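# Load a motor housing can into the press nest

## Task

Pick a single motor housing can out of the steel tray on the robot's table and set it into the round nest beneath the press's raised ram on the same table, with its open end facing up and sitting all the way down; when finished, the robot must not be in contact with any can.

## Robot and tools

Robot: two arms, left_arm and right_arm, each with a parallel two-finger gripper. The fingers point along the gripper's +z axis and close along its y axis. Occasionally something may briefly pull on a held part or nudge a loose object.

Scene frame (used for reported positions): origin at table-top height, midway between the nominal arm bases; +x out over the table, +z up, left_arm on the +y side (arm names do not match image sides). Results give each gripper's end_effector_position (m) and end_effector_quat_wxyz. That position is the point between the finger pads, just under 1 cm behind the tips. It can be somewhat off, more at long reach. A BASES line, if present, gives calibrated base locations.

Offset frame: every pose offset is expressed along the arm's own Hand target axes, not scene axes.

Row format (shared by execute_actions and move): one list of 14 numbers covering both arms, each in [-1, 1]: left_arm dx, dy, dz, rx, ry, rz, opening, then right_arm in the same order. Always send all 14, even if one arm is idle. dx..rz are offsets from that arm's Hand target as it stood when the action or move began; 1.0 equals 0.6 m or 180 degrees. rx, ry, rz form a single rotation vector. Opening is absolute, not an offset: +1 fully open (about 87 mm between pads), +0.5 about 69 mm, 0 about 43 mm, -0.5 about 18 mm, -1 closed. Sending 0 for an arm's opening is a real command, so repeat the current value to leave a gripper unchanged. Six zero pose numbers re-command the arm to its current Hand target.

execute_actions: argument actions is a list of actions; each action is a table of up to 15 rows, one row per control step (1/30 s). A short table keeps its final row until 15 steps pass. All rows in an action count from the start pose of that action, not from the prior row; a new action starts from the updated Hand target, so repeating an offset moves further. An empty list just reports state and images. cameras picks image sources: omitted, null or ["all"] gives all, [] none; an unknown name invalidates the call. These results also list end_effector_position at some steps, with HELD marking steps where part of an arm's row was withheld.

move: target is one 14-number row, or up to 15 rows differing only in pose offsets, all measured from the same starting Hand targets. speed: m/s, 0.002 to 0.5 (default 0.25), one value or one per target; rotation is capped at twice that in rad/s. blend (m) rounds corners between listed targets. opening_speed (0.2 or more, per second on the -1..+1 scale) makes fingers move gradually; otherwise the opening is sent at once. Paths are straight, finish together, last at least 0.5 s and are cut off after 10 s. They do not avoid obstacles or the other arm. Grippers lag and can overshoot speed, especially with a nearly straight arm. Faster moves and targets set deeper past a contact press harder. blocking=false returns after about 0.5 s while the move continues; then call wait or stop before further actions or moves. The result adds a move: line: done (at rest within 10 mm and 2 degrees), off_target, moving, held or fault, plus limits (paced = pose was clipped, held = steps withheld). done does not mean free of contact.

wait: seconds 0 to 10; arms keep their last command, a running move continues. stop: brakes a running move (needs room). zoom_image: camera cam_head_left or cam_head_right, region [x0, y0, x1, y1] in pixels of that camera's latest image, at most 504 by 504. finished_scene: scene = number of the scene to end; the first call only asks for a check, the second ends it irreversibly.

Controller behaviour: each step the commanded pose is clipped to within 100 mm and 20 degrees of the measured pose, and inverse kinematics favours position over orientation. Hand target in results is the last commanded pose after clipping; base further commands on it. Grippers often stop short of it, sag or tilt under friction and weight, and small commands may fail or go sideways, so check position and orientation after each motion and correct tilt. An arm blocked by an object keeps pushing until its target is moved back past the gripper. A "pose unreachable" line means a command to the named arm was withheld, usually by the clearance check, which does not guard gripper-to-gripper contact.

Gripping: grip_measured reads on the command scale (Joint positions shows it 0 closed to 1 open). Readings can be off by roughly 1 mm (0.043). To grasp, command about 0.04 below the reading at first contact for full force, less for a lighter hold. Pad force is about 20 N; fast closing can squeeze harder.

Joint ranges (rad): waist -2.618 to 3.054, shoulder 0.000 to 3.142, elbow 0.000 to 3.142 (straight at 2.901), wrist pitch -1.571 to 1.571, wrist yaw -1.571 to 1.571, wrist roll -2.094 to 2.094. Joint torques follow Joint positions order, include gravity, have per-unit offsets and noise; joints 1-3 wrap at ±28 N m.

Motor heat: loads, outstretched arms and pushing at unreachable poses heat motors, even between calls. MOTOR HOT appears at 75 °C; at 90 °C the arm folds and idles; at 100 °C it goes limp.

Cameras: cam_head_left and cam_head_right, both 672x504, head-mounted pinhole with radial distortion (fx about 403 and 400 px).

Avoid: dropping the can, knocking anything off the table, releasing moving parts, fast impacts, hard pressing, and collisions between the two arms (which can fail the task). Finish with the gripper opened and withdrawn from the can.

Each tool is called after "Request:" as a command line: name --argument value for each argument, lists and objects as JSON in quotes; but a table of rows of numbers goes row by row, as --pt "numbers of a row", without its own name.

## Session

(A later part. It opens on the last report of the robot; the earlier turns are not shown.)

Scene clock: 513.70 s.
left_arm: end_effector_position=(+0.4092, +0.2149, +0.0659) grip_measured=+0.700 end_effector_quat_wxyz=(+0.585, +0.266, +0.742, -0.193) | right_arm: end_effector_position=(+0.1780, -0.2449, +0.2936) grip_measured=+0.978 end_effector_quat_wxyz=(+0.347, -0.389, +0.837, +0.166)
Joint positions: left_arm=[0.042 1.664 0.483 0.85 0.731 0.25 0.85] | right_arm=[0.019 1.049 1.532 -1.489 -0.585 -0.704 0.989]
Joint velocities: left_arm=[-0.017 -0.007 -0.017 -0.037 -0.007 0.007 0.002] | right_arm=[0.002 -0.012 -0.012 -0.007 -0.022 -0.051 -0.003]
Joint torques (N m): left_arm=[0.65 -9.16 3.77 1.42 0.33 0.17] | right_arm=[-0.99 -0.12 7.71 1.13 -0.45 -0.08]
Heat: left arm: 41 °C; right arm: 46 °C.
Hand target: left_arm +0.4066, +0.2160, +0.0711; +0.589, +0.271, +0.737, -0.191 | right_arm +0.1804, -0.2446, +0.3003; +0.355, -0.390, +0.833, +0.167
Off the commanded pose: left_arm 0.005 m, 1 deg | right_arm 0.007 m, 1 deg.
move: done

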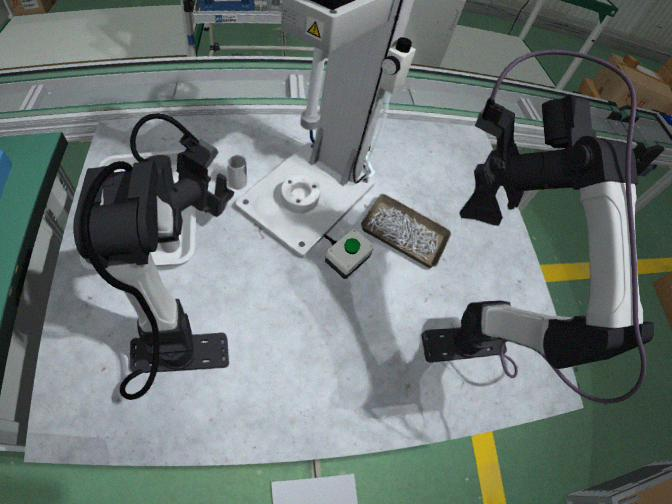

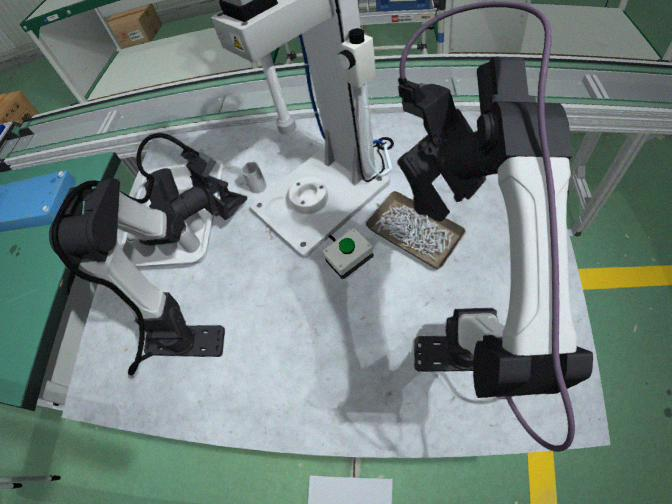

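Request:
move --target '[0.0087,-0.038,0.0087,-0.0738,-0.0621,-0.0221,0.7,0,0,0,0,0,0,1]' --speed 0.12

Request:
zoom_image --camera "cam_head_right" --region '[170, 120, 290, 220]'

Request:
zoom_image --camera "cam_head_left" --region '[170, 110, 290, 210]'

Scene clock: 532.77 s.
left_arm: end_effector_position=(+0.3967, +0.1957, +0.0667) grip_measured=+0.700 end_effector_quat_wxyz=(+0.676, +0.160, +0.703, -0.151) | right_arm: end_effector_position=(+0.1780, -0.2449, +0.2936) grip_measured=+0.978 end_effector_quat_wxyz=(+0.347, -0.389, +0.837, +0.166)
Joint positions: left_arm=[-0.133 1.867 0.253 1.57 0.364 0.02 0.85] | right_arm=[0.019 1.049 1.532 -1.489 -0.585 -0.704 0.989]
Joint velocities: left_arm=[-0.012 -0.007 -0.002 -0.066 -0.007 -0.051 -0.009] | right_arm=[-0.012 -0.012 0.037 0.066 -0.081 -0.037 -0.008]
Joint torques (N m): left_arm=[-0.51 -5.03 1.77 1.79 0 -0.01] | right_arm=[-0.98 -0.12 7.71 1.13 -0.45 -0.08]
Heat: left arm: 41 °C; right arm: 46 °C.
Hand target: left_arm +0.3949, +0.1947, +0.0642; +0.679, +0.154, +0.701, -0.154 | right_arm +0.1804, -0.2446, +0.3003; +0.355, -0.390, +0.833, +0.167
Off the commanded pose: left_arm 0.003 m, 1 deg | right_arm 0.007 m, 1 deg.
joint sent to its limit (left arm) — joint 4 (wrist pitch), upper limit. The joint targets still meet the commanded pose.
move: done

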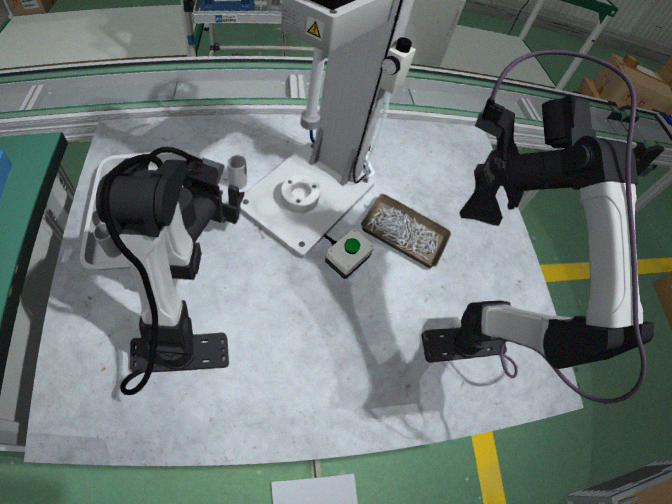

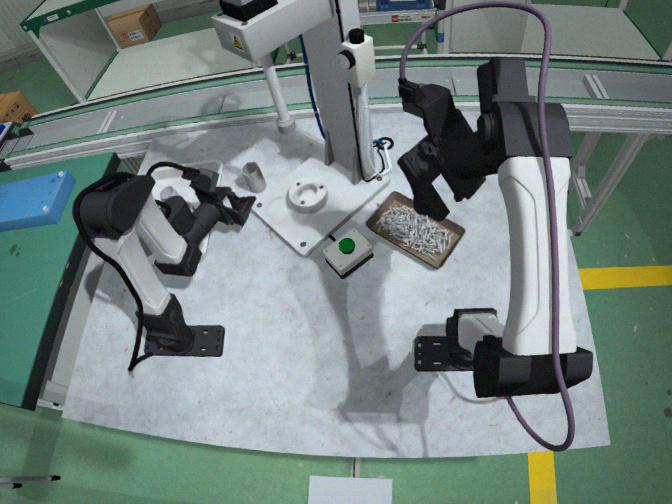

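Scaled by 4.200.

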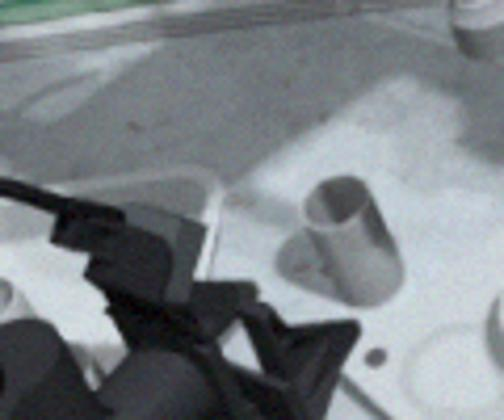

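Scaled by 4.200.

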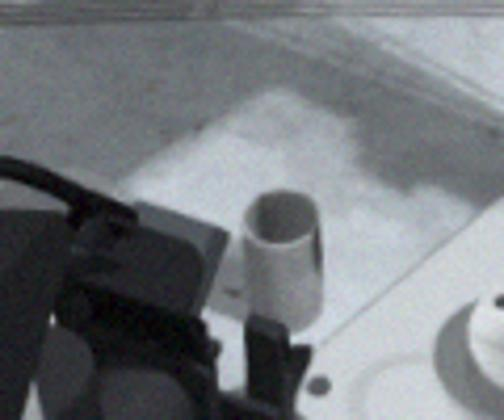

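Request:
move --target '[0.014,0.004,0.1405,0,0,0,0.7,0,0,0,0,0,0,1]' --speed 0.08

Request:
zoom_image --camera "cam_head_right" --region '[190, 110, 310, 210]'

Request:
zoom_image --camera "cam_head_left" --region '[170, 110, 290, 210]'

Scene clock: 538.50 s.
left_arm: end_effector_position=(+0.4682, +0.1639, +0.0547) grip_measured=+0.700 end_effector_quat_wxyz=(+0.682, +0.158, +0.698, -0.153) | right_arm: end_effector_position=(+0.1780, -0.2449, +0.2936) grip_measured=+0.978 end_effector_quat_wxyz=(+0.347, -0.389, +0.837, +0.166)
Joint positions: left_arm=[-0.221 2.079 0.557 1.496 0.275 0.009 0.85] | right_arm=[0.019 1.049 1.532 -1.489 -0.585 -0.704 0.989]
Joint velocities: left_arm=[0.007 -0.002 -0.002 -0.066 -0.051 0.007 -0.005] | right_arm=[0.012 -0.022 -0.012 -0.066 -0.081 -0.081 -0.003]
Joint torques (N m): left_arm=[-0.43 -7.17 4.12 1.51 0.02 -0.06] | right_arm=[-0.98 -0.12 7.71 1.13 -0.45 -0.08]
Heat: left arm: 40 °C; right arm: 46 °C.
Hand target: left_arm +0.4717, +0.1615, +0.0515; +0.679, +0.153, +0.701, -0.155 | right_arm +0.1804, -0.2446, +0.3003; +0.355, -0.390, +0.833, +0.167
Off the commanded pose: left_arm 0.005 m, 1 deg | right_arm 0.007 m, 1 deg.
move: done

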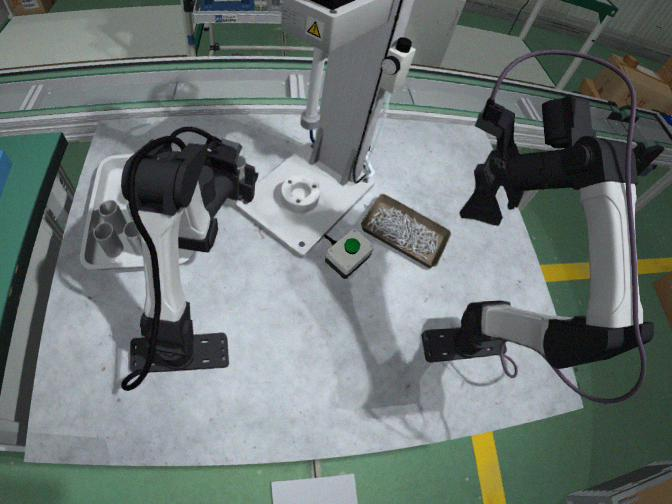

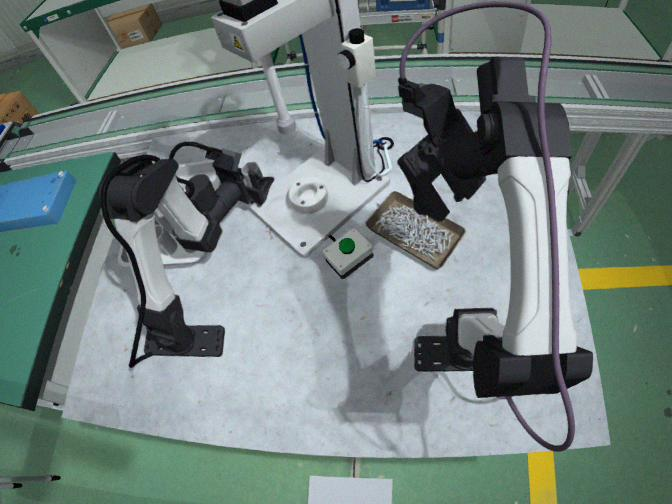

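Scaled by 4.200.

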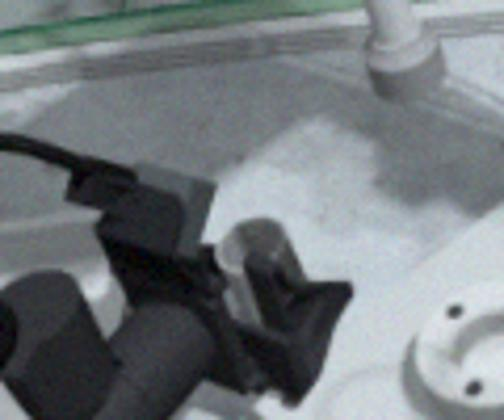

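Scaled by 4.200.

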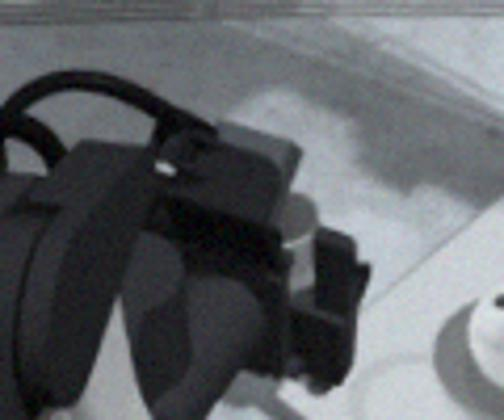

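Request:
move --target '[0.011,0,0.004,0,0,0,-0.15,0,0,0,0,0,0,1]' --speed 0.05 --opening_speed 0.4 --cameras '["cam_head_right"]'

Request:
zoom_image --camera "cam_head_right" --region '[190, 110, 310, 210]'

Scene clock: 544.10 s.
left_arm: end_effector_position=(+0.4708, +0.1639, +0.0463) grip_measured=-0.018 end_effector_quat_wxyz=(+0.679, +0.155, +0.702, -0.153) | right_arm: end_effector_position=(+0.1780, -0.2449, +0.2936) grip_measured=+0.978 end_effector_quat_wxyz=(+0.347, -0.389, +0.837, +0.166)
Joint positions: left_arm=[-0.221 2.115 0.571 1.51 0.271 0.004 0.491] | right_arm=[0.019 1.049 1.532 -1.489 -0.585 -0.704 0.989]
Joint velocities: left_arm=[0.017 0.012 -0.007 0.007 -0.037 -0.022 -0.001] | right_arm=[0.012 0.002 0.007 0.022 0.007 0.051 0.013]
Joint torques (N m): left_arm=[-0.8 -7.41 3.9 1.67 0.03 -0.02] | right_arm=[-0.98 -0.13 7.71 1.13 -0.45 -0.08]
Heat: left arm: 40 °C; right arm: 46 °C.
Hand target: left_arm +0.4734, +0.1606, +0.0447; +0.679, +0.153, +0.701, -0.155 | right_arm +0.1804, -0.2446, +0.3003; +0.355, -0.390, +0.833, +0.167
Off the commanded pose: left_arm 0.005 m, 0 deg | right_arm 0.007 m, 1 deg.
move: done
Images, in order (width x height): cam_head_right 672x504.

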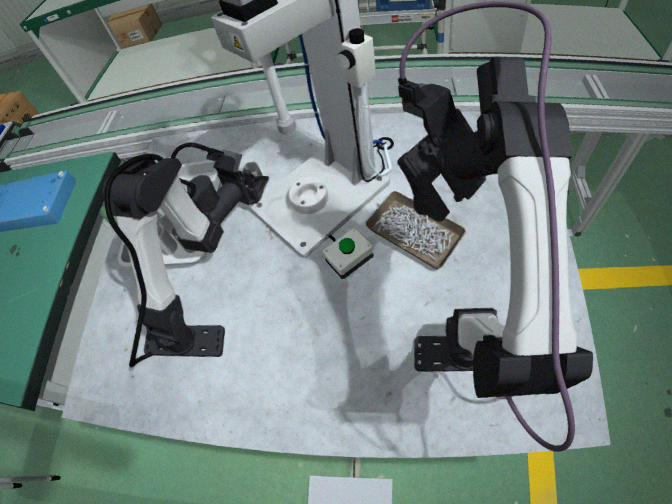

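Scaled by 4.200.

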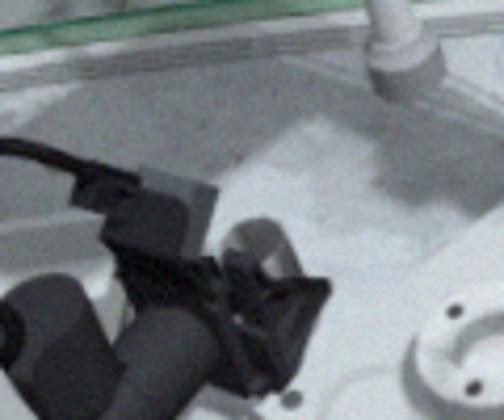

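Request:
move --target '[-0.1415,-0.001,-0.004,0,0,0,-0.15,0,0,0,0,0,0,1]' --speed 0.1 --cameras '[]'

Scene clock: 548.43 s.
left_arm: end_effector_position=(+0.4674, +0.1633, +0.1021) grip_measured=-0.018 end_effector_quat_wxyz=(+0.652, +0.154, +0.726, -0.155) | right_arm: end_effector_position=(+0.1780, -0.2449, +0.2936) grip_measured=+0.978 end_effector_quat_wxyz=(+0.347, -0.389, +0.837, +0.166)
Joint positions: left_arm=[-0.224 1.777 0.604 1.067 0.27 0.004 0.491] | right_arm=[0.019 1.049 1.532 -1.489 -0.585 -0.704 0.989]
Joint velocities: left_arm=[-0.027 -0.007 -0.002 0.051 0.066 -0.007 -0.006] | right_arm=[-0.002 -0.012 -0.017 -0.022 -0.007 0.066 0.003]
Joint torques (N m): left_arm=[-0.61 -11.18 6.61 1.82 0.04 -0.03] | right_arm=[-0.98 -0.13 7.71 1.13 -0.45 -0.08]
Heat: left arm: 40 °C; right arm: 46 °C.
Hand target: left_arm +0.4752, +0.1598, +0.1308; +0.679, +0.153, +0.701, -0.155 | right_arm +0.1804, -0.2446, +0.3003; +0.355, -0.390, +0.833, +0.167
Off the commanded pose: left_arm 0.028 m, 4 deg | right_arm 0.007 m, 1 deg.
move: off_target (left_arm)
No camera images: "cameras" was empty.

Request:
move --target '[-0.005,-0.143,-0.003,0,-0.017,0,-0.15,0,0,0,0,0,0,1]' --speed 0.1 --cameras '["cam_head_right","cam_head_left"]'

Request:
zoom_image --camera "cam_head_right" --region '[220, 90, 360, 220]'

Request:
zoom_image --camera "cam_head_left" --region '[220, 90, 360, 220]'

Scene clock: 554.30 s.
left_arm: end_effector_position=(+0.4366, +0.0819, +0.1130) grip_measured=-0.018 end_effector_quat_wxyz=(+0.673, +0.155, +0.706, -0.158) | right_arm: end_effector_position=(+0.1780, -0.2449, +0.2936) grip_measured=+0.978 end_effector_quat_wxyz=(+0.347, -0.389, +0.837, +0.166)
Joint positions: left_arm=[-0.517 1.771 0.57 1.157 -0.018 -0.015 0.491] | right_arm=[0.019 1.049 1.532 -1.489 -0.585 -0.704 0.989]
Joint velocities: left_arm=[0.017 0.007 -0.002 0.051 0.022 -0.051 -0.009] | right_arm=[-0.017 -0.007 0.007 0.051 0.007 0.037 0.008]
Joint torques (N m): left_arm=[-0.25 -10.35 4.15 2.09 0 -0.04] | right_arm=[-0.98 -0.13 7.71 1.13 -0.45 -0.08]
Heat: left arm: 41 °C; right arm: 46 °C.
Hand target: left_arm +0.4374, +0.0815, +0.1350; +0.697, +0.144, +0.683, -0.164 | right_arm +0.1804, -0.2446, +0.3003; +0.355, -0.390, +0.833, +0.167
Off the commanded pose: left_arm 0.022 m, 4 deg | right_arm 0.007 m, 1 deg.
move: off_target (left_arm)

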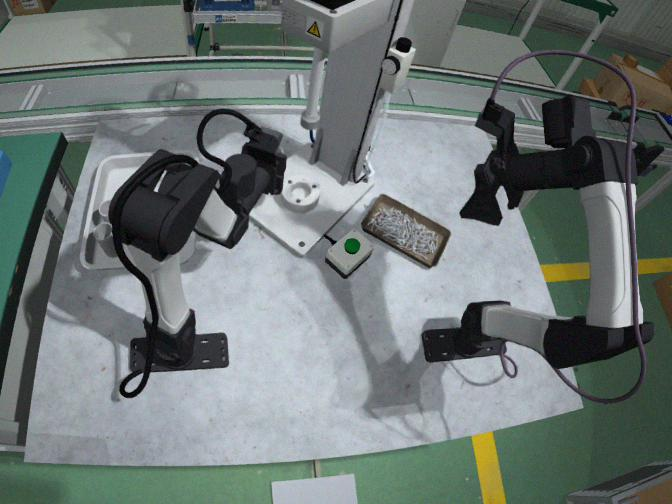

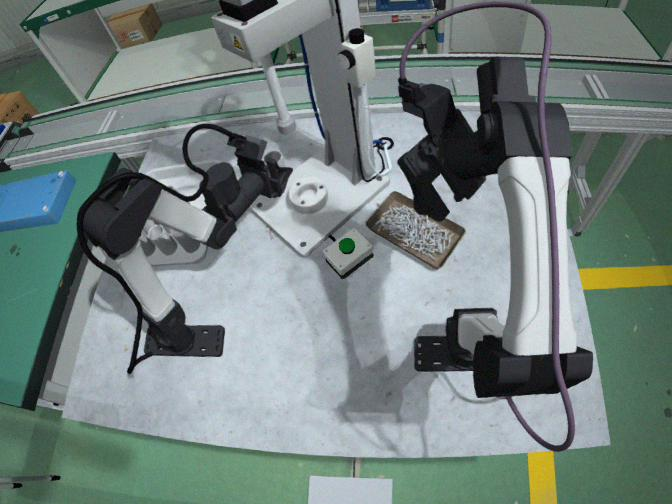

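Scaled by 3.600.

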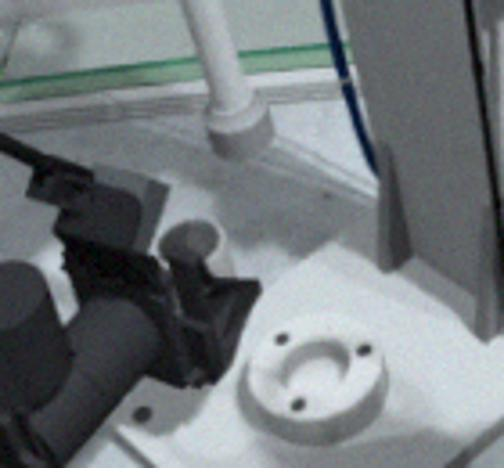

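Scaled by 3.600.

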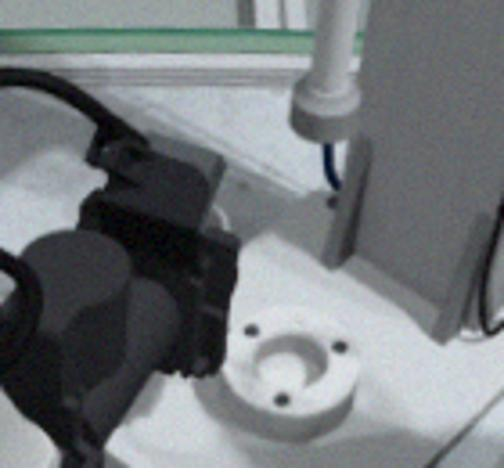

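Request:
move --target '[0,-0.0715,-0.003,0,0,0,-0.15,0,0,0,0,0,0,1]' --speed 0.08 --cameras '["cam_head_right","cam_head_left"]'

Request:
zoom_image --camera "cam_head_right" --region '[220, 90, 360, 220]'

Request:
zoom_image --camera "cam_head_left" --region '[220, 90, 360, 220]'

Scene clock: 563.63 s.
left_arm: end_effector_position=(+0.4149, +0.0456, +0.1132) grip_measured=-0.018 end_effector_quat_wxyz=(+0.674, +0.156, +0.705, -0.156) | right_arm: end_effector_position=(+0.1780, -0.2449, +0.2936) grip_measured=+0.978 end_effector_quat_wxyz=(+0.347, -0.389, +0.837, +0.166)
Joint positions: left_arm=[-0.664 1.771 0.57 1.157 -0.166 -0.017 0.491] | right_arm=[0.019 1.049 1.532 -1.489 -0.585 -0.704 0.989]
Joint velocities: left_arm=[0.022 0.002 0.002 0.007 -0.051 -0.007 -0.004] | right_arm=[-0.012 0.007 -0.007 -0.007 0.022 0.007 -0.003]
Joint torques (N m): left_arm=[-0.46 -9.8 5.05 2.01 -0.05 -0.07] | right_arm=[-0.98 -0.12 7.71 1.13 -0.45 -0.08]
Heat: left arm: 43 °C; right arm: 46 °C.
Hand target: left_arm +0.4176, +0.0428, +0.1355; +0.696, +0.142, +0.684, -0.166 | right_arm +0.1804, -0.2446, +0.3003; +0.355, -0.390, +0.833, +0.167
Off the commanded pose: left_arm 0.023 m, 4 deg | right_arm 0.007 m, 1 deg.
move: off_target (left_arm)

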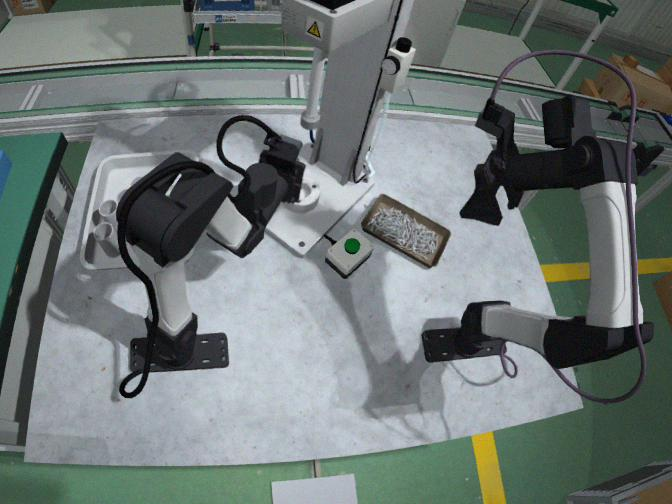

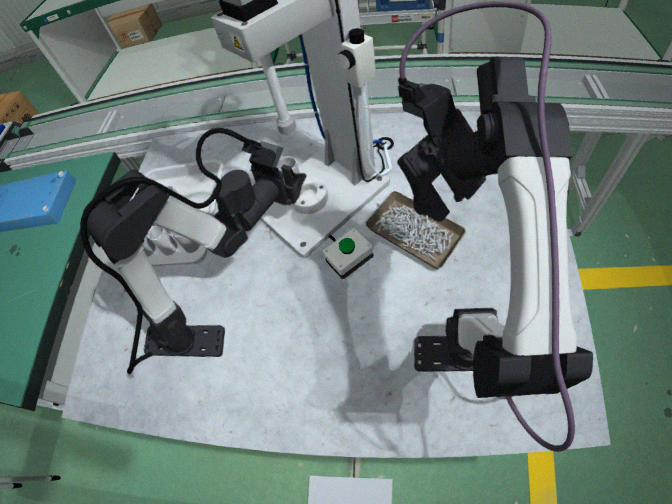

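Scaled by 3.600.

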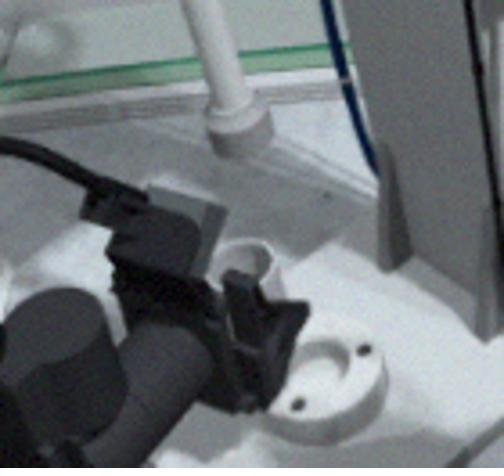

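Scaled by 3.600.

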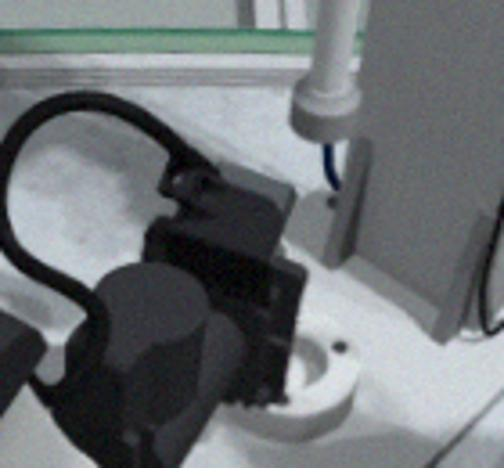

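Request:
zoom_image --camera "cam_head_right" --region '[260, 140, 340, 220]'

Request:
zoom_image --camera "cam_head_left" --region '[260, 140, 340, 220]'

Scaled by 6.300.

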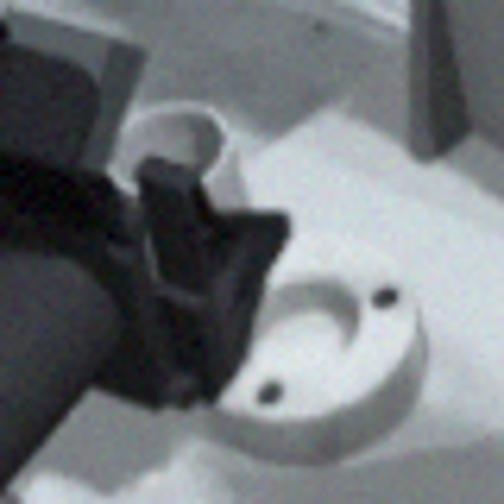

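Scaled by 6.300.

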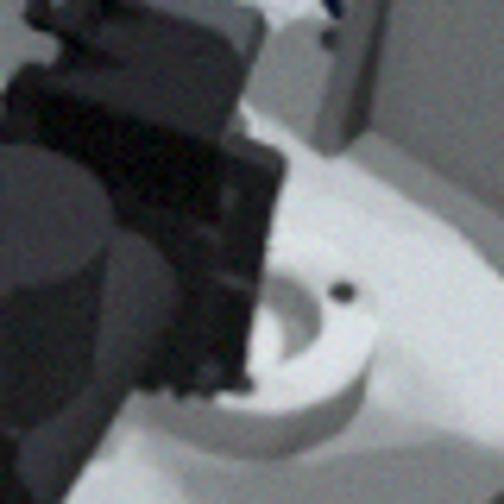

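Request:
move --target '[0,-0.0205,0.0115,0,0,0,-0.15,0,0,0,0,0,0,1]' --speed 0.05 --cameras '["cam_head_right","cam_head_left"]'

Request:
zoom_image --camera "cam_head_right" --region '[260, 140, 340, 220]'

Request:
zoom_image --camera "cam_head_left" --region '[260, 140, 340, 220]'

Scene clock: 576.43 s.
left_arm: end_effector_position=(+0.4119, +0.0352, +0.1188) grip_measured=-0.018 end_effector_quat_wxyz=(+0.679, +0.154, +0.700, -0.158) | right_arm: end_effector_position=(+0.1780, -0.2449, +0.2936) grip_measured=+0.978 end_effector_quat_wxyz=(+0.347, -0.389, +0.837, +0.166)
Joint positions: left_arm=[-0.7 1.771 0.585 1.157 -0.202 -0.017 0.491] | right_arm=[0.019 1.049 1.532 -1.489 -0.585 -0.704 0.989]
Joint velocities: left_arm=[-0.017 -0.012 -0.032 -0.022 0.066 -0.022 -0.001] | right_arm=[0.002 0.007 -0.017 0.022 0.037 -0.007 -0.003]
Joint torques (N m): left_arm=[-0.53 -7.36 6.95 1.89 0.01 -0.03] | right_arm=[-0.99 -0.12 7.71 1.14 -0.45 -0.08]
Heat: left arm: 44 °C; right arm: 46 °C.
Hand target: left_arm +0.4186, +0.0287, +0.1356; +0.696, +0.142, +0.684, -0.166 | right_arm +0.1804, -0.2446, +0.3003; +0.355, -0.390, +0.833, +0.167
Off the commanded pose: left_arm 0.020 m, 3 deg | right_arm 0.007 m, 1 deg.
move: off_target (left_arm)

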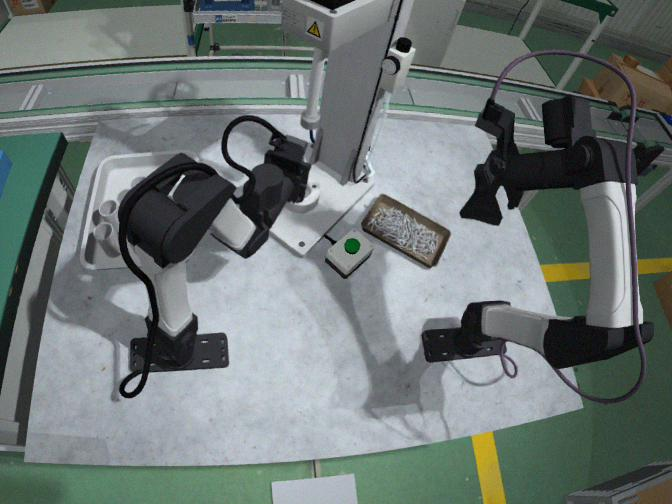

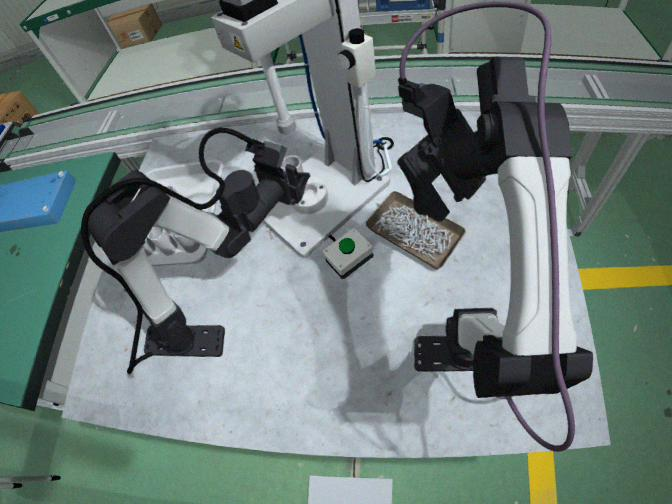

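Scaled by 6.300.

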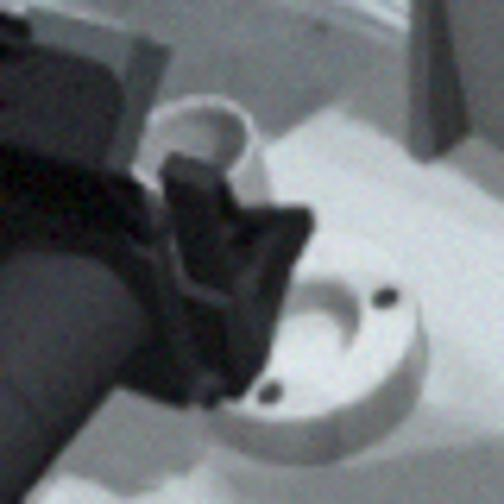

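Scaled by 6.300.

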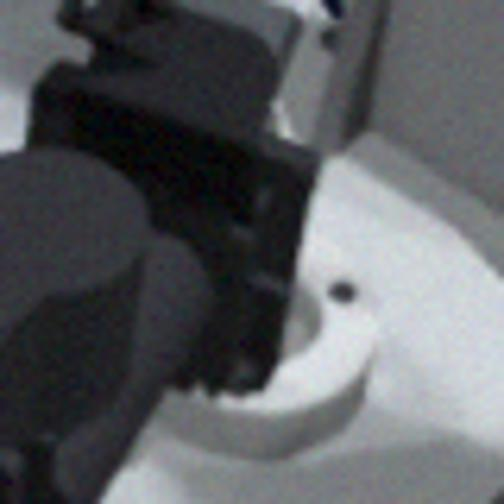

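Request:
move --target '[0,-0.028,0.0,0,0,0,-0.15,0,0,0,0,0,0,1]' --speed 0.05 --cameras '["cam_head_right","cam_head_left"]'

Request:
zoom_image --camera "cam_head_right" --region '[260, 140, 340, 220]'

Request:
zoom_image --camera "cam_head_left" --region '[260, 140, 340, 220]'

Scene clock: 601.33 s.
left_arm: end_effector_position=(+0.4053, +0.0198, +0.1223) grip_measured=-0.018 end_effector_quat_wxyz=(+0.682, +0.153, +0.697, -0.159) | right_arm: end_effector_position=(+0.1780, -0.2449, +0.2936) grip_measured=+0.978 end_effector_quat_wxyz=(+0.347, -0.389, +0.837, +0.166)
Joint positions: left_arm=[-0.754 1.778 0.602 1.156 -0.256 -0.018 0.491] | right_arm=[0.019 1.049 1.532 -1.489 -0.585 -0.704 0.989]
Joint velocities: left_arm=[0.012 -0.022 0.012 -0.022 -0.022 0.037 -0.009] | right_arm=[-0.002 0.007 -0.007 0.11 0.037 -0.037 -0.003]
Joint torques (N m): left_arm=[-0.49 -6.98 6.95 1.82 0.05 -0.04] | right_arm=[-0.98 -0.12 7.71 1.13 -0.45 -0.08]
Heat: left arm: 42 °C; right arm: 47 °C.
Hand target: left_arm +0.4116, +0.0134, +0.1357; +0.695, +0.141, +0.685, -0.167 | right_arm +0.1804, -0.2446, +0.3003; +0.355, -0.390, +0.833, +0.167
Off the commanded pose: left_arm 0.016 m, 3 deg | right_arm 0.007 m, 1 deg.
move: off_target (left_arm)

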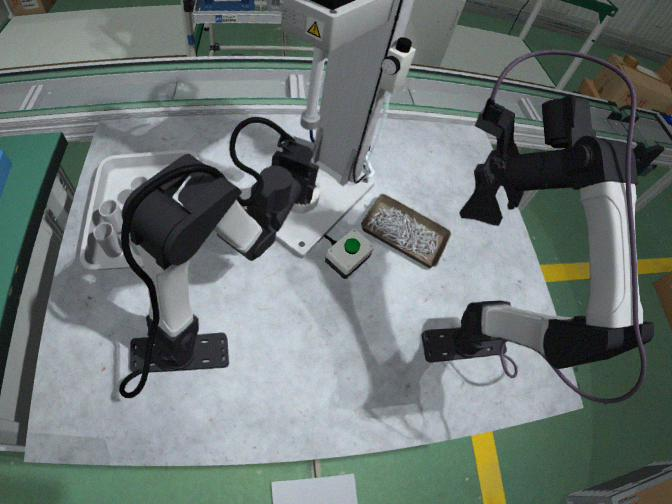

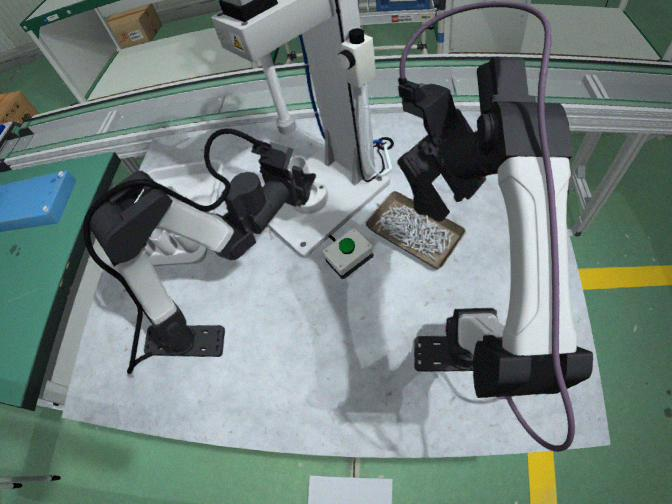

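Scaled by 6.300.

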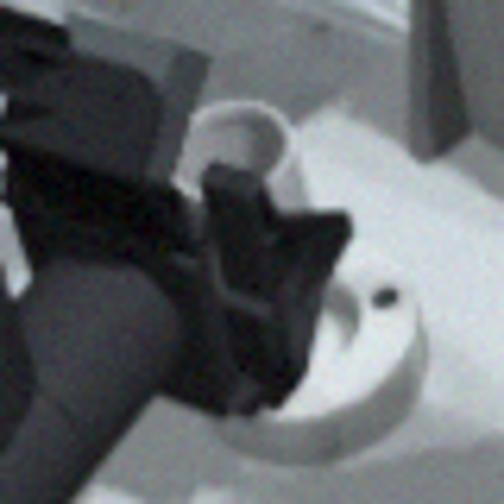

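Scaled by 6.300.

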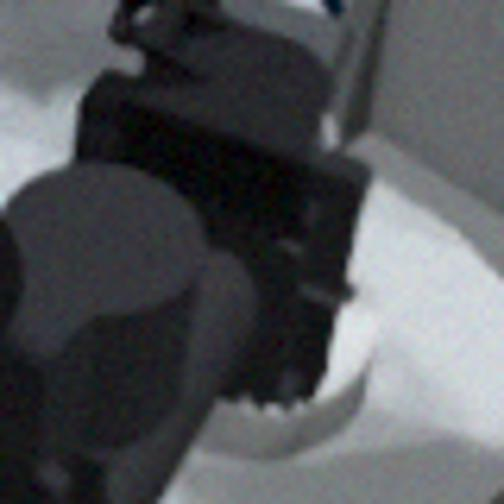

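Request:
move --target '[0.03,-0.0147,-0.008,0,0.008,0,-0.15,0,0,0,0,0,0,1]' --speed 0.04 --cameras '["cam_head_right","cam_head_left"]'

Request:
zoom_image --camera "cam_head_right" --region '[260, 140, 340, 220]'

Request:
zoom_image --camera "cam_head_left" --region '[260, 140, 340, 220]'

Scene clock: 610.63 s.
left_arm: end_effector_position=(+0.3994, +0.0123, +0.1044) grip_measured=-0.018 end_effector_quat_wxyz=(+0.670, +0.156, +0.709, -0.155) | right_arm: end_effector_position=(+0.1780, -0.2449, +0.2936) grip_measured=+0.978 end_effector_quat_wxyz=(+0.347, -0.389, +0.837, +0.166)
Joint positions: left_arm=[-0.785 1.822 0.602 1.164 -0.287 -0.027 0.491] | right_arm=[0.019 1.049 1.532 -1.489 -0.585 -0.704 0.989]
Joint velocities: left_arm=[-0.012 0.012 -0.002 0.051 0.051 -0.007 -0.011] | right_arm=[-0.002 -0.022 0.007 0.037 0.051 0.022 -0.003]
Joint torques (N m): left_arm=[-0.7 -7.23 5.48 2.11 -0.04 -0.04] | right_arm=[-0.99 -0.12 7.71 1.13 -0.45 -0.08]
Heat: left arm: 41 °C; right arm: 47 °C.
Hand target: left_arm +0.4033, +0.0067, +0.1176; +0.686, +0.143, +0.694, -0.166 | right_arm +0.1804, -0.2446, +0.3003; +0.355, -0.390, +0.833, +0.167
Off the commanded pose: left_arm 0.015 m, 3 deg | right_arm 0.007 m, 1 deg.
move: off_target (left_arm)

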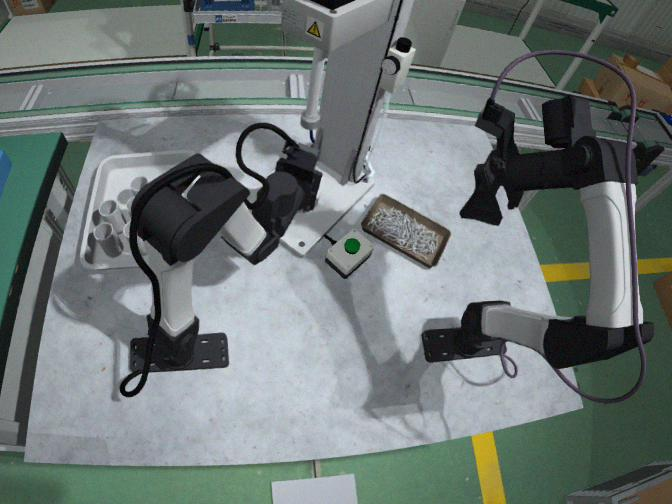

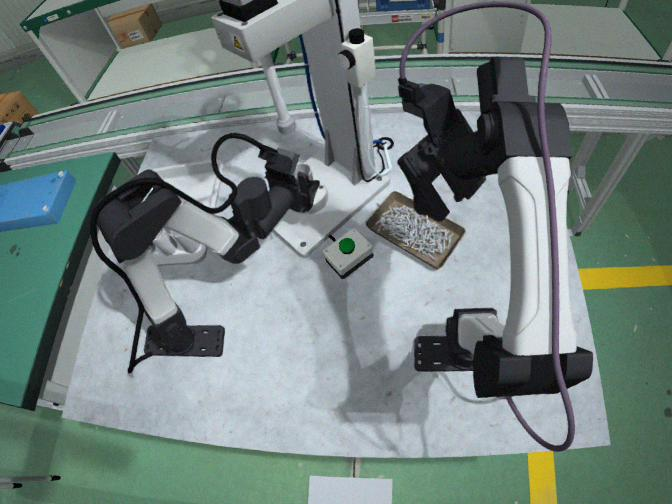

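Scaled by 6.300.

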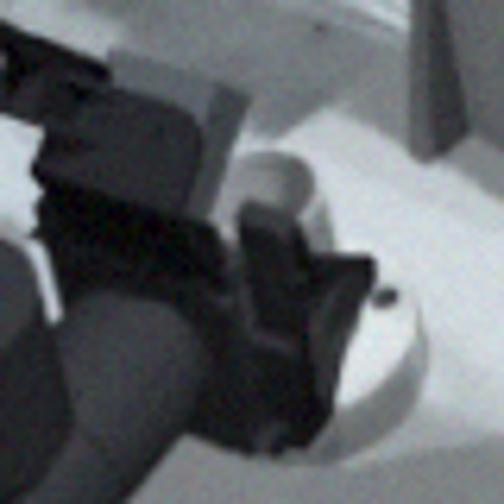

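Scaled by 6.300.

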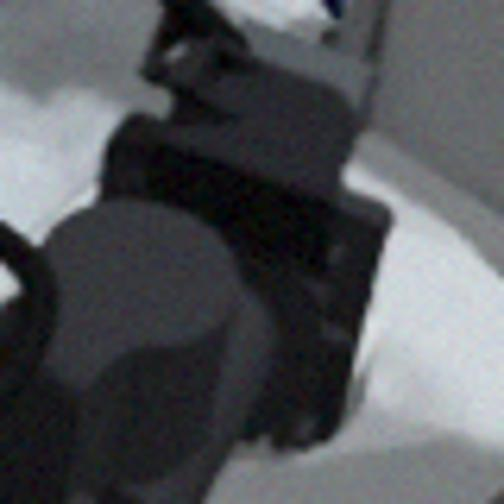

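Request:
move --target '[0.033,-0.003,0.0,0,-0.007,0,-0.15,0,0,0,0,0,0,1]' --speed 0.02 --cameras '["cam_head_right","cam_head_left"]'

Request:
zoom_image --camera "cam_head_right" --region '[260, 140, 340, 220]'

Scene clock: 617.87 s.
left_arm: end_effector_position=(+0.4036, +0.0067, +0.1007) grip_measured=-0.018 end_effector_quat_wxyz=(+0.693, +0.142, +0.686, -0.167) | right_arm: end_effector_position=(+0.1780, -0.2449, +0.2936) grip_measured=+0.978 end_effector_quat_wxyz=(+0.347, -0.389, +0.837, +0.166)
Joint positions: left_arm=[-0.793 1.927 0.602 1.343 -0.3 -0.027 0.491] | right_arm=[0.019 1.049 1.532 -1.489 -0.585 -0.704 0.989]
Joint velocities: left_arm=[-0.012 -0.007 0.002 0.007 -0.007 -0.022 0.004] | right_arm=[0.007 0.002 -0.012 -0.139 0.037 0.007 -0.018]
Joint torques (N m): left_arm=[-0.66 -6.94 3.55 1.76 0.02 0.03] | right_arm=[-0.99 -0.12 7.71 1.13 -0.45 -0.08]
Heat: left arm: 42 °C; right arm: 47 °C.
Hand target: left_arm +0.4019, +0.0050, +0.0976; +0.694, +0.141, +0.686, -0.168 | right_arm +0.1804, -0.2446, +0.3003; +0.355, -0.390, +0.833, +0.167
Off the commanded pose: left_arm 0.004 m, 0 deg | right_arm 0.007 m, 1 deg.
move: done

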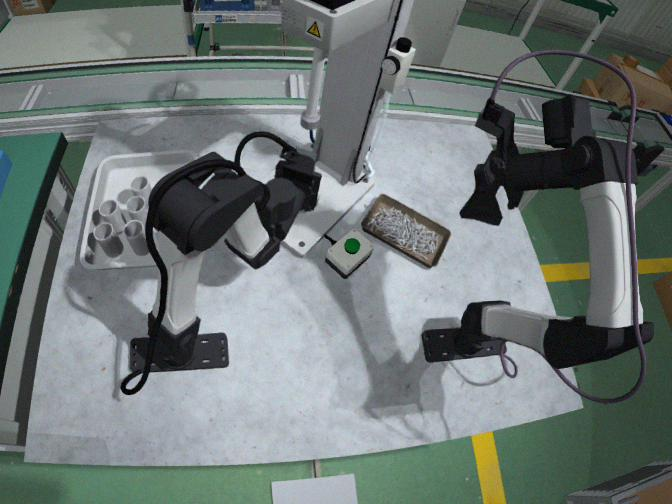

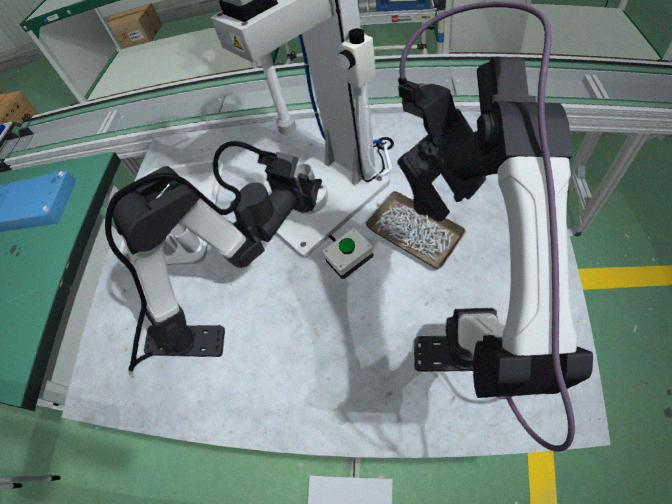

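Scaled by 6.300.

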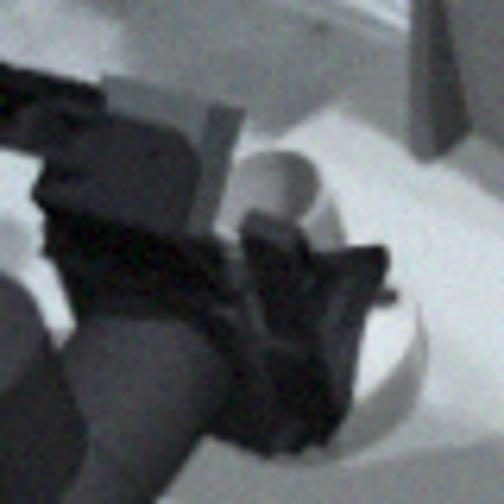

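Request:
move --target '[0.0,0.0075,-0.0035,0,0.015,0,-0.15,0,0,0,0,0,0,1]' --speed 0.02 --cameras '["cam_head_right"]'

Request:
zoom_image --camera "cam_head_right" --region '[260, 140, 340, 220]'

Scene clock: 624.23 s.
left_arm: end_effector_position=(+0.4028, +0.0076, +0.0992) grip_measured=-0.018 end_effector_quat_wxyz=(+0.686, +0.141, +0.694, -0.166) | right_arm: end_effector_position=(+0.1780, -0.2449, +0.2936) grip_measured=+0.978 end_effector_quat_wxyz=(+0.347, -0.389, +0.837, +0.166)
Joint positions: left_arm=[-0.792 1.91 0.602 1.305 -0.301 -0.038 0.491] | right_arm=[0.019 1.049 1.532 -1.489 -0.585 -0.704 0.989]
Joint velocities: left_arm=[-0.012 -0.002 0.002 0.022 0.081 -0.007 0.004] | right_arm=[-0.002 -0.002 0.002 -0.007 0.081 -0.007 -0.018]
Joint torques (N m): left_arm=[0.53 -10.58 3.67 1.16 0.16 0.02] | right_arm=[-0.98 -0.12 7.71 1.13 -0.45 -0.08]
Heat: left arm: 42 °C; right arm: 47 °C.
Hand target: left_arm +0.4021, +0.0098, +0.0976; +0.677, +0.145, +0.702, -0.164 | right_arm +0.1804, -0.2446, +0.3003; +0.355, -0.390, +0.833, +0.167
Off the commanded pose: left_arm 0.003 m, 2 deg | right_arm 0.007 m, 1 deg.
move: done
Images, in order (width x height): cam_head_right 672x504.

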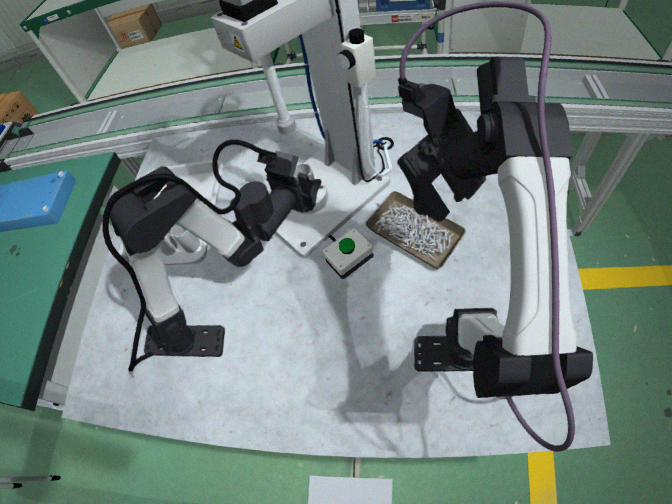

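Scaled by 6.300.

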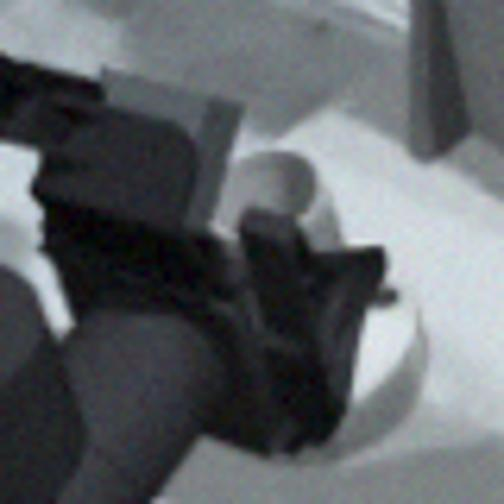

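Request:
move --target '[0.02,0.0,0.0,0,0.0,0,-0.15,0,0,0,0,0,0,1]' --speed 0.02 --cameras '["cam_head_right"]'

Request:
zoom_image --camera "cam_head_right" --region '[260, 140, 340, 220]'

Scene clock: 627.83 s.
left_arm: end_effector_position=(+0.4032, +0.0072, +0.0997) grip_measured=-0.018 end_effector_quat_wxyz=(+0.689, +0.139, +0.691, -0.168) | right_arm: end_effector_position=(+0.1780, -0.2449, +0.2936) grip_measured=+0.978 end_effector_quat_wxyz=(+0.347, -0.389, +0.837, +0.166)
Joint positions: left_arm=[-0.792 1.918 0.602 1.322 -0.301 -0.039 0.491] | right_arm=[0.019 1.049 1.532 -1.489 -0.585 -0.704 0.989]
Joint velocities: left_arm=[-0.007 0.007 -0.007 -0.037 -0.007 -0.022 -0.016] | right_arm=[-0.022 0.002 -0.002 -0.066 0.081 0.007 -0.003]
Joint torques (N m): left_arm=[0.44 -6.31 2.97 1.56 0.17 -0.03] | right_arm=[-0.98 -0.13 7.71 1.13 -0.45 -0.08]
Heat: left arm: 41 °C; right arm: 47 °C.
Hand target: left_arm +0.4015, +0.0098, +0.0855; +0.677, +0.144, +0.702, -0.164 | right_arm +0.1804, -0.2446, +0.3003; +0.355, -0.390, +0.833, +0.167
Off the commanded pose: left_arm 0.014 m, 2 deg | right_arm 0.007 m, 1 deg.
move: off_target (left_arm)
Images, in order (width x height): cam_head_right 672x504.

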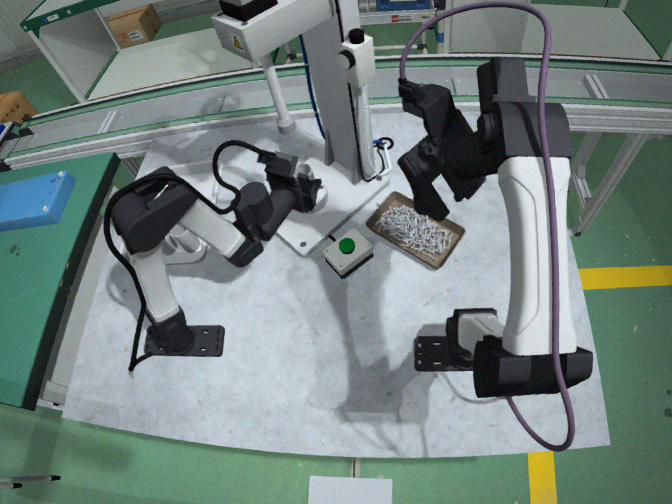

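Scaled by 6.300.

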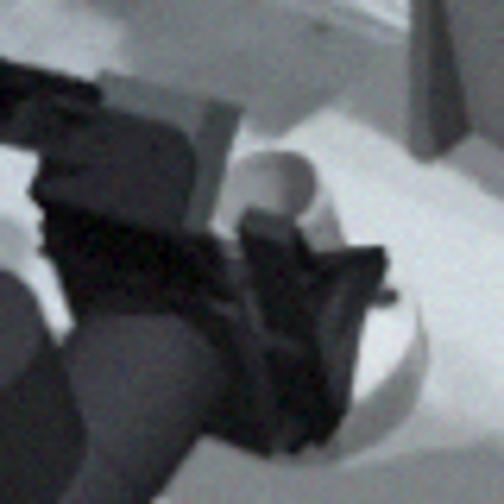

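Request:
move --pt "-0.022 0 0 0 0 0 -0.15 0 0 0 0 0 0 1" --pt "-0.022 -0.0035 -0.0075 0 0 0 -0.15 0 0 0 0 0 0 1" --pt "0.003 -0.0035 -0.0075 0 0 0 -0.15 0 0 0 0 0 0 1" --speed 0.02 --cameras '["cam_head_right"]'

Request:
zoom_image --camera "cam_head_right" --region '[260, 140, 340, 220]'

Scene clock: 637.07 s.
left_arm: end_effector_position=(+0.4019, +0.0111, +0.0968) grip_measured=-0.018 end_effector_quat_wxyz=(+0.689, +0.136, +0.693, -0.163) | right_arm: end_effector_position=(+0.1780, -0.2449, +0.2936) grip_measured=+0.978 end_effector_quat_wxyz=(+0.347, -0.389, +0.837, +0.166)
Joint positions: left_arm=[-0.792 1.92 0.59 1.332 -0.313 -0.039 0.491] | right_arm=[0.019 1.049 1.532 -1.489 -0.585 -0.704 0.989]
Joint velocities: left_arm=[0.007 -0.017 -0.022 -0.022 -0.051 -0.022 -0.001] | right_arm=[0.007 0.007 -0.017 0.007 -0.022 0.037 0.013]
Joint torques (N m): left_arm=[-0.58 -6.52 2.62 1.59 0.17 -0.02] | right_arm=[-0.98 -0.13 7.71 1.13 -0.45 -0.08]
Heat: left arm: 41 °C; right arm: 47 °C.
Hand target: left_arm +0.3964, +0.0097, +0.0839; +0.677, +0.144, +0.702, -0.164 | right_arm +0.1804, -0.2446, +0.3003; +0.355, -0.390, +0.833, +0.167
Off the commanded pose: left_arm 0.014 m, 2 deg | right_arm 0.007 m, 1 deg.
move: off_target (left_arm)
Images, in order (width x height): cam_head_right 672x504.

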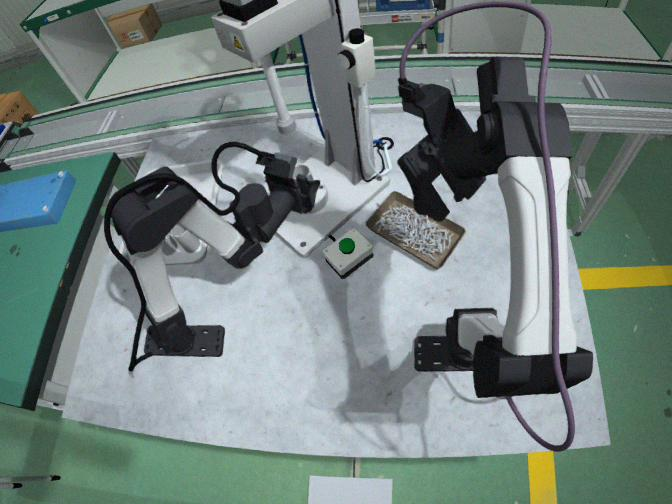

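Scaled by 6.300.

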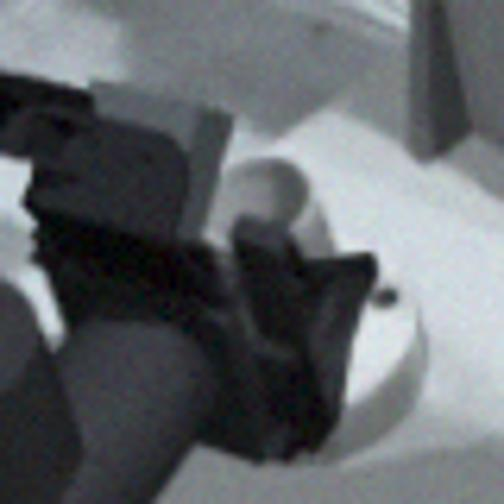

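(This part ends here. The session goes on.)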